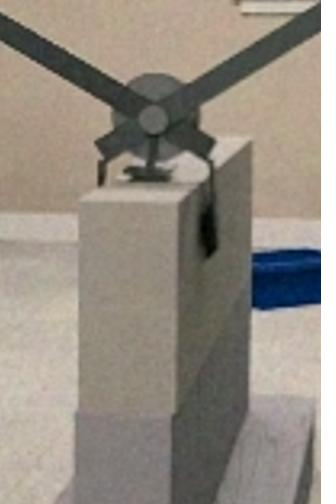

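Request:
move:
  arm1: {"joints": {"joint1_rad": 0.9118, "joint2_rad": 0.8019, "joint4_rad": 1.4505, "joint6_rad": 0.8892, "joint7_rad": 0.9005}, "min_time_s": 2.5}
  arm2: {"joints": {"joint1_rad": -0.0843, "joint2_rad": 0.7269, "joint4_rad": 2.2221, "joint6_rad": 0.1926, "joint7_rad": -0.0009}, "min_time_s": 2.5}
  arm3: {"joints": {"joint1_rad": -1.0316, "joint2_rad": 0.9649, "joint4_rad": 1.3985, "joint6_rad": 0.7783, "joint7_rad": -1.0217}, "min_time_s": 2.5}
  arm4: {"joints": {"joint1_rad": -0.0892, "joint2_rad": 0.4871, "joint4_rad": 2.3362, "joint6_rad": 0.3184, "joint7_rad": -0.1615}, "min_time_s": 2.5}

Request:
move:
  arm1: {"joints": {"joint1_rad": 0.9268, "joint2_rad": 0.8219, "joint4_rad": 1.488, "joint6_rad": 0.8318, "joint7_rad": 0.9155}, "min_time_s": 2.5}
  arm2: {"joints": {"joint1_rad": -0.0843, "joint2_rad": 0.7815, "joint4_rad": 2.2539, "joint6_rad": 0.1062, "joint7_rad": -0.0009}, "min_time_s": 2.5}
  arm3: {"joints": {"joint1_rad": -1.0473, "joint2_rad": 0.9903, "joint4_rad": 1.424, "joint6_rad": 0.7274, "joint7_rad": -1.0374}, "min_time_s": 2.5}
  arm4: {"joints": {"joint1_rad": -0.095, "joint2_rad": 0.5422, "joint4_rad": 2.3817, "joint6_rad": 0.2177, "joint7_rad": -0.1673}, "min_time_s": 2.5}
  cameras: ["cam_low", "cam_high"]

Request:
zoom_image:
  camera: "cam_low"
  region: [440, 250, 510, 360]

Request:
zoom_image:
  camera: "cam_high"
  region: [420, 270, 490, 360]

Scene clock: 626.33 s.
Joint torques (N m): arm1=[0.89 -22.46 1.67 -9.64 0.32 -0.26 0.25] | arm2=[1.61 -16.34 1.1 8.51 -0.45 4.43 -0.41] | arm3=[-4.99 -20.58 -2.64 -3.15 -1.51 2.33 -0.25] | arm4=[-0.87 -14.04 2.64 -1.7 -0.27 1.76 -0.18]
Motor temperatures (°C): arm1=[32 31 26 30 36 35 37] | arm2=[30 39 28 31 37 33 45] | arm3=[30 37 24 30 30 38 34] | arm4=[28 37 24 32 34 39 35]
Flange force (N): arm1=[8.4 -3.3 4.3] | arm2=[2.0 21.6 18.4] | arm3=[-1.8 10.0 2.3] | arm4=[-4.6 2.5 14.1]
move: arm1 done; arm2 done; arm3 done; arm4 done
Joint velocities: within noise
arm1.joint_positions: joint1_rad=+0.912 joint2_rad=+0.802 joint3_rad=+0.000 joint4_rad=+1.450 joint5_rad=+0.000 joint6_rad=+0.889 joint7_rad=+0.901 hand_index_mcp=-0.495 hand_index_abd=+0.000 hand_index_pip=-0.725 hand_index_dip=+0.001 hand_middle_mcp=-0.448 hand_middle_abd=-0.001 hand_middle_pip=-0.746 hand_middle_dip=+0.009 hand_ring_mcp=-0.429 hand_ring_abd=+0.004 hand_ring_pip=-0.769 hand_ring_dip=+0.015 hand_thumb_cmc=+0.717 hand_thumb_axl=-0.394 hand_thumb_mcp=-0.782 hand_thumb_ipl=+0.168 hand_current_limit=+0.750 hand_speed=-0.600
arm1.joint_status: all done
arm1.hand_state: blocked,goal,blocked,goal,blocked,goal,blocked,goal,blocked,goal,blocked,goal,goal,goal,goal,goal
arm1.index_mcp_current_ma: 43
arm1.index_abd_current_ma: 0
arm1.index_pip_current_ma: 191
arm1.index_dip_current_ma: 1
arm1.middle_mcp_current_ma: 196
arm1.middle_abd_current_ma: -1
arm1.middle_pip_current_ma: 119
arm1.middle_dip_current_ma: 9
arm1.ring_mcp_current_ma: 277
arm1.ring_abd_current_ma: 3
arm1.ring_pip_current_ma: 54
arm1.ring_dip_current_ma: 20
arm1.thumb_cmc_current_ma: 2
arm1.thumb_axl_current_ma: 8
arm1.thumb_mcp_current_ma: 4
arm1.thumb_ipl_current_ma: 0
arm1.hand_goal_index_mcp: -0.520
arm1.hand_goal_index_abd: 0.000
arm1.hand_goal_index_pip: -0.800
arm1.hand_goal_index_dip: 0.000
arm1.hand_goal_middle_mcp: -0.520
arm1.hand_goal_middle_abd: 0.000
arm1.hand_goal_middle_pip: -0.800
arm1.hand_goal_middle_dip: 0.000
arm1.hand_goal_ring_mcp: -0.520
arm1.hand_goal_ring_abd: 0.000
arm1.hand_goal_ring_pip: -0.800
arm1.hand_goal_ring_dip: 0.000
arm1.hand_goal_thumb_cmc: 0.714
arm1.hand_goal_thumb_axl: -0.400
arm1.hand_goal_thumb_mcp: -0.786
arm1.hand_goal_thumb_ipl: 0.168
arm1.hand: x=+0.1249 y=-0.3251 z=+0.7817 quat_wxyz=(+0.000, +0.000, +1.000, +0.003) (m; scene frame)
arm2.joint_positions: joint1_rad=-0.084 joint2_rad=+0.727 joint3_rad=+0.000 joint4_rad=+2.222 joint5_rad=+0.000 joint6_rad=+0.193 joint7_rad=-0.001 hand_index_mcp=-0.433 hand_index_abd=+0.006 hand_index_pip=-0.770 hand_index_dip=+0.013 hand_middle_mcp=-0.404 hand_middle_abd=-0.005 hand_middle_pip=-0.787 hand_middle_dip=+0.005 hand_ring_mcp=-0.411 hand_ring_abd=+0.001 hand_ring_pip=-0.782 hand_ring_dip=+0.004 hand_thumb_cmc=+0.716 hand_thumb_axl=+0.678 hand_thumb_mcp=+0.224 hand_thumb_ipl=+0.169 hand_current_limit=+0.750 hand_speed=-0.600
arm2.joint_status: all done
arm2.hand_state: blocked,goal,blocked,goal,blocked,goal,goal,goal,blocked,goal,goal,goal,goal,goal,goal,goal
arm2.index_mcp_current_ma: 188
arm2.index_abd_current_ma: 1
arm2.index_pip_current_ma: 28
arm2.index_dip_current_ma: 7
arm2.middle_mcp_current_ma: 304
arm2.middle_abd_current_ma: -1
arm2.middle_pip_current_ma: 7
arm2.middle_dip_current_ma: 1
arm2.ring_mcp_current_ma: 275
arm2.ring_abd_current_ma: 0
arm2.ring_pip_current_ma: 12
arm2.ring_dip_current_ma: 1
arm2.thumb_cmc_current_ma: 0
arm2.thumb_axl_current_ma: 0
arm2.thumb_mcp_current_ma: -1
arm2.thumb_ipl_current_ma: 0
arm2.hand_goal_index_mcp: -0.520
arm2.hand_goal_index_abd: 0.000
arm2.hand_goal_index_pip: -0.800
arm2.hand_goal_index_dip: 0.000
arm2.hand_goal_middle_mcp: -0.520
arm2.hand_goal_middle_abd: 0.000
arm2.hand_goal_middle_pip: -0.800
arm2.hand_goal_middle_dip: 0.000
arm2.hand_goal_ring_mcp: -0.520
arm2.hand_goal_ring_abd: 0.000
arm2.hand_goal_ring_pip: -0.800
arm2.hand_goal_ring_dip: 0.000
arm2.hand_goal_thumb_cmc: 0.714
arm2.hand_goal_thumb_axl: 0.678
arm2.hand_goal_thumb_mcp: 0.226
arm2.hand_goal_thumb_ipl: 0.168
arm2.hand: x=+0.3432 y=-0.3250 z=+0.7884 quat_wxyz=(+0.000, +0.000, +1.000, -0.006) (m; scene frame)
arm3.joint_positions: joint1_rad=-1.032 joint2_rad=+0.965 joint3_rad=+0.000 joint4_rad=+1.399 joint5_rad=+0.000 joint6_rad=+0.778 joint7_rad=-1.022 hand_index_mcp=-0.430 hand_index_abd=-0.005 hand_index_pip=-0.656 hand_index_dip=+0.048 hand_middle_mcp=-0.485 hand_middle_abd=-0.011 hand_middle_pip=-0.647 hand_middle_dip=+0.083 hand_ring_mcp=-0.500 hand_ring_abd=-0.009 hand_ring_pip=-0.658 hand_ring_dip=+0.153 hand_thumb_cmc=+0.715 hand_thumb_axl=+0.677 hand_thumb_mcp=+0.224 hand_thumb_ipl=+0.168 hand_current_limit=+0.750 hand_speed=-0.600
arm3.joint_status: all done
arm3.hand_state: blocked,goal,goal,goal,blocked,goal,blocked,goal,blocked,goal,goal,goal,goal,goal,goal,goal
arm3.index_mcp_current_ma: 295
arm3.index_abd_current_ma: -4
arm3.index_pip_current_ma: 3
arm3.index_dip_current_ma: -2
arm3.middle_mcp_current_ma: 79
arm3.middle_abd_current_ma: -13
arm3.middle_pip_current_ma: 40
arm3.middle_dip_current_ma: 2
arm3.ring_mcp_current_ma: 37
arm3.ring_abd_current_ma: -9
arm3.ring_pip_current_ma: 16
arm3.ring_dip_current_ma: 2
arm3.thumb_cmc_current_ma: 0
arm3.thumb_axl_current_ma: 0
arm3.thumb_mcp_current_ma: -3
arm3.thumb_ipl_current_ma: 0
arm3.hand_goal_index_mcp: -0.520
arm3.hand_goal_index_abd: 0.000
arm3.hand_goal_index_pip: -0.660
arm3.hand_goal_index_dip: 0.050
arm3.hand_goal_middle_mcp: -0.520
arm3.hand_goal_middle_abd: 0.000
arm3.hand_goal_middle_pip: -0.670
arm3.hand_goal_middle_dip: 0.080
arm3.hand_goal_ring_mcp: -0.520
arm3.hand_goal_ring_abd: 0.000
arm3.hand_goal_ring_pip: -0.670
arm3.hand_goal_ring_dip: 0.150
arm3.hand_goal_thumb_cmc: 0.714
arm3.hand_goal_thumb_axl: 0.678
arm3.hand_goal_thumb_mcp: 0.226
arm3.hand_goal_thumb_ipl: 0.168
arm3.hand: x=+0.0790 y=+0.3385 z=+0.7676 quat_wxyz=(-0.001, +1.000, +0.000, +0.002) (m; scene frame)
arm4.joint_positions: joint1_rad=-0.089 joint2_rad=+0.487 joint3_rad=+0.000 joint4_rad=+2.336 joint5_rad=+0.000 joint6_rad=+0.318 joint7_rad=-0.161 hand_index_mcp=-0.396 hand_index_abd=-0.002 hand_index_pip=-0.797 hand_index_dip=+0.002 hand_middle_mcp=-0.409 hand_middle_abd=-0.008 hand_middle_pip=-0.774 hand_middle_dip=+0.009 hand_ring_mcp=-0.446 hand_ring_abd=+0.005 hand_ring_pip=-0.754 hand_ring_dip=+0.019 hand_thumb_cmc=+0.717 hand_thumb_axl=-0.391 hand_thumb_mcp=-0.784 hand_thumb_ipl=+0.170 hand_current_limit=+0.780 hand_speed=-0.600
arm4.joint_status: all done
arm4.hand_state: blocked,goal,goal,goal,blocked,goal,blocked,goal,blocked,goal,blocked,goal,goal,goal,goal,goal
arm4.index_mcp_current_ma: 490
arm4.index_abd_current_ma: -4
arm4.index_pip_current_ma: 6
arm4.index_dip_current_ma: 4
arm4.middle_mcp_current_ma: 486
arm4.middle_abd_current_ma: -18
arm4.middle_pip_current_ma: 79
arm4.middle_dip_current_ma: 23
arm4.ring_mcp_current_ma: 300
arm4.ring_abd_current_ma: 9
arm4.ring_pip_current_ma: 158
arm4.ring_dip_current_ma: 57
arm4.thumb_cmc_current_ma: 6
arm4.thumb_axl_current_ma: 30
arm4.thumb_mcp_current_ma: 5
arm4.thumb_ipl_current_ma: 6
arm4.hand_goal_index_mcp: -0.520
arm4.hand_goal_index_abd: 0.000
arm4.hand_goal_index_pip: -0.800
arm4.hand_goal_index_dip: 0.000
arm4.hand_goal_middle_mcp: -0.520
arm4.hand_goal_middle_abd: 0.000
arm4.hand_goal_middle_pip: -0.800
arm4.hand_goal_middle_dip: 0.000
arm4.hand_goal_ring_mcp: -0.520
arm4.hand_goal_ring_abd: 0.000
arm4.hand_goal_ring_pip: -0.800
arm4.hand_goal_ring_dip: 0.000
arm4.hand_goal_thumb_cmc: 0.714
arm4.hand_goal_thumb_axl: -0.400
arm4.hand_goal_thumb_mcp: -0.786
arm4.hand_goal_thumb_ipl: 0.168
arm4.hand: x=+0.2972 y=+0.3396 z=+0.7803 quat_wxyz=(+0.002, +1.000, +0.000, +0.001) (m; scene frame)
pictures: none

Scene clock: 629.13 s.
Joint torques (N m): arm1=[0.93 -22.03 1.75 -8.68 0.28 0.14 0.25] | arm2=[2.24 -15.22 1.74 11.03 -0.46 5.07 -0.5] | arm3=[-6.03 -19.88 -3.77 -2.09 -1.8 2.56 -0.24] | arm4=[-0.87 -13.71 2.73 0.12 -0.36 2.04 -0.14]
Motor temperatures (°C): arm1=[32 31 26 30 36 35 37] | arm2=[30 39 28 31 37 33 45] | arm3=[30 37 24 30 30 38 34] | arm4=[28 37 24 32 34 39 35]
Flange force (N): arm1=[7.7 -2.6 3.9] | arm2=[3.6 23.6 18.7] | arm3=[-1.4 12.5 1.7] | arm4=[-4.8 3.6 13.9]
move: arm1 done; arm2 done; arm3 done; arm4 done
Joint velocities: within noise
arm1.joint_positions: joint1_rad=+0.927 joint2_rad=+0.822 joint3_rad=+0.000 joint4_rad=+1.488 joint5_rad=+0.000 joint6_rad=+0.832 joint7_rad=+0.915 hand_index_mcp=-0.496 hand_index_abd=+0.000 hand_index_pip=-0.723 hand_index_dip=+0.001 hand_middle_mcp=-0.448 hand_middle_abd=-0.001 hand_middle_pip=-0.746 hand_middle_dip=+0.009 hand_ring_mcp=-0.429 hand_ring_abd=+0.004 hand_ring_pip=-0.769 hand_ring_dip=+0.015 hand_thumb_cmc=+0.717 hand_thumb_axl=-0.394 hand_thumb_mcp=-0.782 hand_thumb_ipl=+0.168 hand_current_limit=+0.750 hand_speed=-0.600
arm1.joint_status: all done
arm1.hand_state: blocked,goal,blocked,goal,blocked,goal,blocked,goal,blocked,goal,blocked,goal,goal,goal,goal,goal
arm1.index_mcp_current_ma: 40
arm1.index_abd_current_ma: 0
arm1.index_pip_current_ma: 200
arm1.index_dip_current_ma: 1
arm1.middle_mcp_current_ma: 196
arm1.middle_abd_current_ma: -1
arm1.middle_pip_current_ma: 119
arm1.middle_dip_current_ma: 9
arm1.ring_mcp_current_ma: 277
arm1.ring_abd_current_ma: 3
arm1.ring_pip_current_ma: 54
arm1.ring_dip_current_ma: 20
arm1.thumb_cmc_current_ma: 2
arm1.thumb_axl_current_ma: 7
arm1.thumb_mcp_current_ma: 4
arm1.thumb_ipl_current_ma: 0
arm1.hand_goal_index_mcp: -0.520
arm1.hand_goal_index_abd: 0.000
arm1.hand_goal_index_pip: -0.800
arm1.hand_goal_index_dip: 0.000
arm1.hand_goal_middle_mcp: -0.520
arm1.hand_goal_middle_abd: 0.000
arm1.hand_goal_middle_pip: -0.800
arm1.hand_goal_middle_dip: 0.000
arm1.hand_goal_ring_mcp: -0.520
arm1.hand_goal_ring_abd: 0.000
arm1.hand_goal_ring_pip: -0.800
arm1.hand_goal_ring_dip: 0.000
arm1.hand_goal_thumb_cmc: 0.714
arm1.hand_goal_thumb_axl: -0.400
arm1.hand_goal_thumb_mcp: -0.786
arm1.hand_goal_thumb_ipl: 0.168
arm1.hand: x=+0.1249 y=-0.3353 z=+0.7618 quat_wxyz=(+0.000, +0.000, +1.000, +0.003) (m; scene frame)
arm2.joint_positions: joint1_rad=-0.084 joint2_rad=+0.781 joint3_rad=+0.000 joint4_rad=+2.254 joint5_rad=+0.000 joint6_rad=+0.106 joint7_rad=-0.001 hand_index_mcp=-0.436 hand_index_abd=+0.007 hand_index_pip=-0.766 hand_index_dip=+0.016 hand_middle_mcp=-0.407 hand_middle_abd=-0.002 hand_middle_pip=-0.784 hand_middle_dip=+0.008 hand_ring_mcp=-0.411 hand_ring_abd=+0.001 hand_ring_pip=-0.782 hand_ring_dip=+0.004 hand_thumb_cmc=+0.716 hand_thumb_axl=+0.678 hand_thumb_mcp=+0.224 hand_thumb_ipl=+0.169 hand_current_limit=+0.750 hand_speed=-0.600
arm2.joint_status: all done
arm2.hand_state: blocked,goal,blocked,goal,blocked,goal,goal,goal,blocked,goal,goal,goal,goal,goal,goal,goal
arm2.index_mcp_current_ma: 176
arm2.index_abd_current_ma: 2
arm2.index_pip_current_ma: 35
arm2.index_dip_current_ma: 10
arm2.middle_mcp_current_ma: 293
arm2.middle_abd_current_ma: 0
arm2.middle_pip_current_ma: 10
arm2.middle_dip_current_ma: 3
arm2.ring_mcp_current_ma: 275
arm2.ring_abd_current_ma: 0
arm2.ring_pip_current_ma: 12
arm2.ring_dip_current_ma: 1
arm2.thumb_cmc_current_ma: 0
arm2.thumb_axl_current_ma: 0
arm2.thumb_mcp_current_ma: -1
arm2.thumb_ipl_current_ma: 0
arm2.hand_goal_index_mcp: -0.520
arm2.hand_goal_index_abd: 0.000
arm2.hand_goal_index_pip: -0.800
arm2.hand_goal_index_dip: 0.000
arm2.hand_goal_middle_mcp: -0.520
arm2.hand_goal_middle_abd: 0.000
arm2.hand_goal_middle_pip: -0.800
arm2.hand_goal_middle_dip: 0.000
arm2.hand_goal_ring_mcp: -0.520
arm2.hand_goal_ring_abd: 0.000
arm2.hand_goal_ring_pip: -0.800
arm2.hand_goal_ring_dip: 0.000
arm2.hand_goal_thumb_cmc: 0.714
arm2.hand_goal_thumb_axl: 0.678
arm2.hand_goal_thumb_mcp: 0.226
arm2.hand_goal_thumb_ipl: 0.168
arm2.hand: x=+0.3432 y=-0.3354 z=+0.7687 quat_wxyz=(+0.000, +0.000, +1.000, -0.006) (m; scene frame)
arm3.joint_positions: joint1_rad=-1.047 joint2_rad=+0.990 joint3_rad=+0.000 joint4_rad=+1.424 joint5_rad=+0.000 joint6_rad=+0.727 joint7_rad=-1.037 hand_index_mcp=-0.430 hand_index_abd=-0.005 hand_index_pip=-0.656 hand_index_dip=+0.048 hand_middle_mcp=-0.485 hand_middle_abd=-0.012 hand_middle_pip=-0.645 hand_middle_dip=+0.083 hand_ring_mcp=-0.500 hand_ring_abd=-0.009 hand_ring_pip=-0.657 hand_ring_dip=+0.153 hand_thumb_cmc=+0.715 hand_thumb_axl=+0.677 hand_thumb_mcp=+0.224 hand_thumb_ipl=+0.168 hand_current_limit=+0.750 hand_speed=-0.600
arm3.joint_status: all done
arm3.hand_state: blocked,goal,goal,goal,blocked,goal,blocked,goal,blocked,goal,goal,goal,goal,goal,goal,goal
arm3.index_mcp_current_ma: 295
arm3.index_abd_current_ma: -4
arm3.index_pip_current_ma: 3
arm3.index_dip_current_ma: -2
arm3.middle_mcp_current_ma: 79
arm3.middle_abd_current_ma: -14
arm3.middle_pip_current_ma: 45
arm3.middle_dip_current_ma: 2
arm3.ring_mcp_current_ma: 37
arm3.ring_abd_current_ma: -9
arm3.ring_pip_current_ma: 19
arm3.ring_dip_current_ma: 2
arm3.thumb_cmc_current_ma: 0
arm3.thumb_axl_current_ma: 0
arm3.thumb_mcp_current_ma: -3
arm3.thumb_ipl_current_ma: 0
arm3.hand_goal_index_mcp: -0.520
arm3.hand_goal_index_abd: 0.000
arm3.hand_goal_index_pip: -0.660
arm3.hand_goal_index_dip: 0.050
arm3.hand_goal_middle_mcp: -0.520
arm3.hand_goal_middle_abd: 0.000
arm3.hand_goal_middle_pip: -0.670
arm3.hand_goal_middle_dip: 0.080
arm3.hand_goal_ring_mcp: -0.520
arm3.hand_goal_ring_abd: 0.000
arm3.hand_goal_ring_pip: -0.670
arm3.hand_goal_ring_dip: 0.150
arm3.hand_goal_thumb_cmc: 0.714
arm3.hand_goal_thumb_axl: 0.678
arm3.hand_goal_thumb_mcp: 0.226
arm3.hand_goal_thumb_ipl: 0.168
arm3.hand: x=+0.0791 y=+0.3489 z=+0.7478 quat_wxyz=(-0.001, +1.000, +0.000, +0.002) (m; scene frame)
arm4.joint_positions: joint1_rad=-0.095 joint2_rad=+0.542 joint3_rad=+0.000 joint4_rad=+2.382 joint5_rad=+0.000 joint6_rad=+0.218 joint7_rad=-0.167 hand_index_mcp=-0.398 hand_index_abd=-0.002 hand_index_pip=-0.797 hand_index_dip=+0.002 hand_middle_mcp=-0.410 hand_middle_abd=-0.008 hand_middle_pip=-0.774 hand_middle_dip=+0.009 hand_ring_mcp=-0.446 hand_ring_abd=+0.005 hand_ring_pip=-0.754 hand_ring_dip=+0.019 hand_thumb_cmc=+0.717 hand_thumb_axl=-0.391 hand_thumb_mcp=-0.784 hand_thumb_ipl=+0.170 hand_current_limit=+0.780 hand_speed=-0.600
arm4.joint_status: all done
arm4.hand_state: blocked,goal,goal,goal,blocked,goal,blocked,goal,blocked,goal,blocked,goal,goal,goal,goal,goal
arm4.index_mcp_current_ma: 489
arm4.index_abd_current_ma: -4
arm4.index_pip_current_ma: 6
arm4.index_dip_current_ma: 4
arm4.middle_mcp_current_ma: 480
arm4.middle_abd_current_ma: -18
arm4.middle_pip_current_ma: 79
arm4.middle_dip_current_ma: 23
arm4.ring_mcp_current_ma: 300
arm4.ring_abd_current_ma: 9
arm4.ring_pip_current_ma: 158
arm4.ring_dip_current_ma: 57
arm4.thumb_cmc_current_ma: 6
arm4.thumb_axl_current_ma: 30
arm4.thumb_mcp_current_ma: 5
arm4.thumb_ipl_current_ma: 6
arm4.hand_goal_index_mcp: -0.520
arm4.hand_goal_index_abd: 0.000
arm4.hand_goal_index_pip: -0.800
arm4.hand_goal_index_dip: 0.000
arm4.hand_goal_middle_mcp: -0.520
arm4.hand_goal_middle_abd: 0.000
arm4.hand_goal_middle_pip: -0.800
arm4.hand_goal_middle_dip: 0.000
arm4.hand_goal_ring_mcp: -0.520
arm4.hand_goal_ring_abd: 0.000
arm4.hand_goal_ring_pip: -0.800
arm4.hand_goal_ring_dip: 0.000
arm4.hand_goal_thumb_cmc: 0.714
arm4.hand_goal_thumb_axl: -0.400
arm4.hand_goal_thumb_mcp: -0.786
arm4.hand_goal_thumb_ipl: 0.168
arm4.hand: x=+0.2972 y=+0.3498 z=+0.7605 quat_wxyz=(+0.002, +1.000, +0.000, +0.001) (m; scene frame)
pictures: cam_high, cam_low

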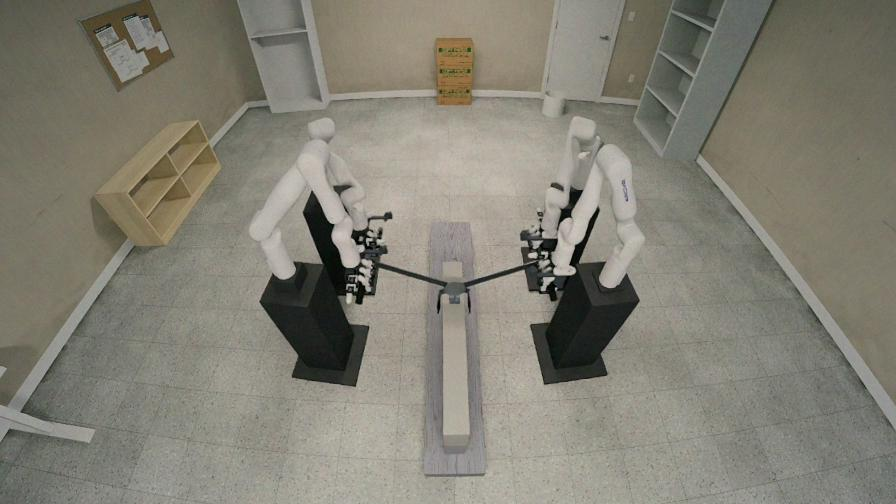

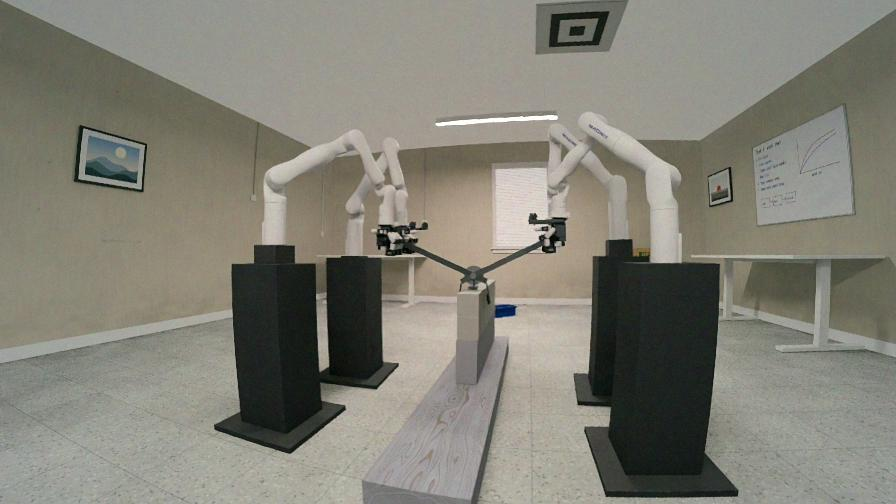

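Scaled by 4.582 from the camera's 896x504 image, which has a finer 1280x720 frame.

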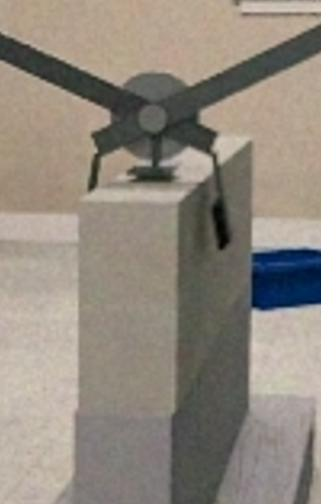

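Scaled by 5.600 from the camera's 896x504 image, which has a finer 1280x720 frame.

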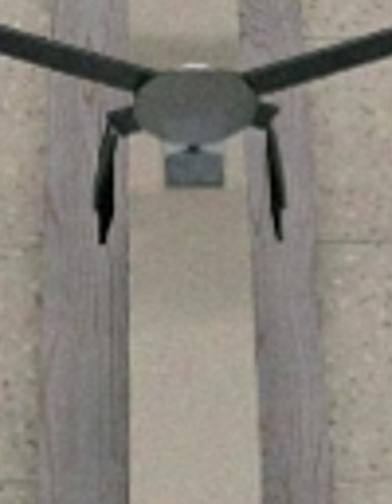

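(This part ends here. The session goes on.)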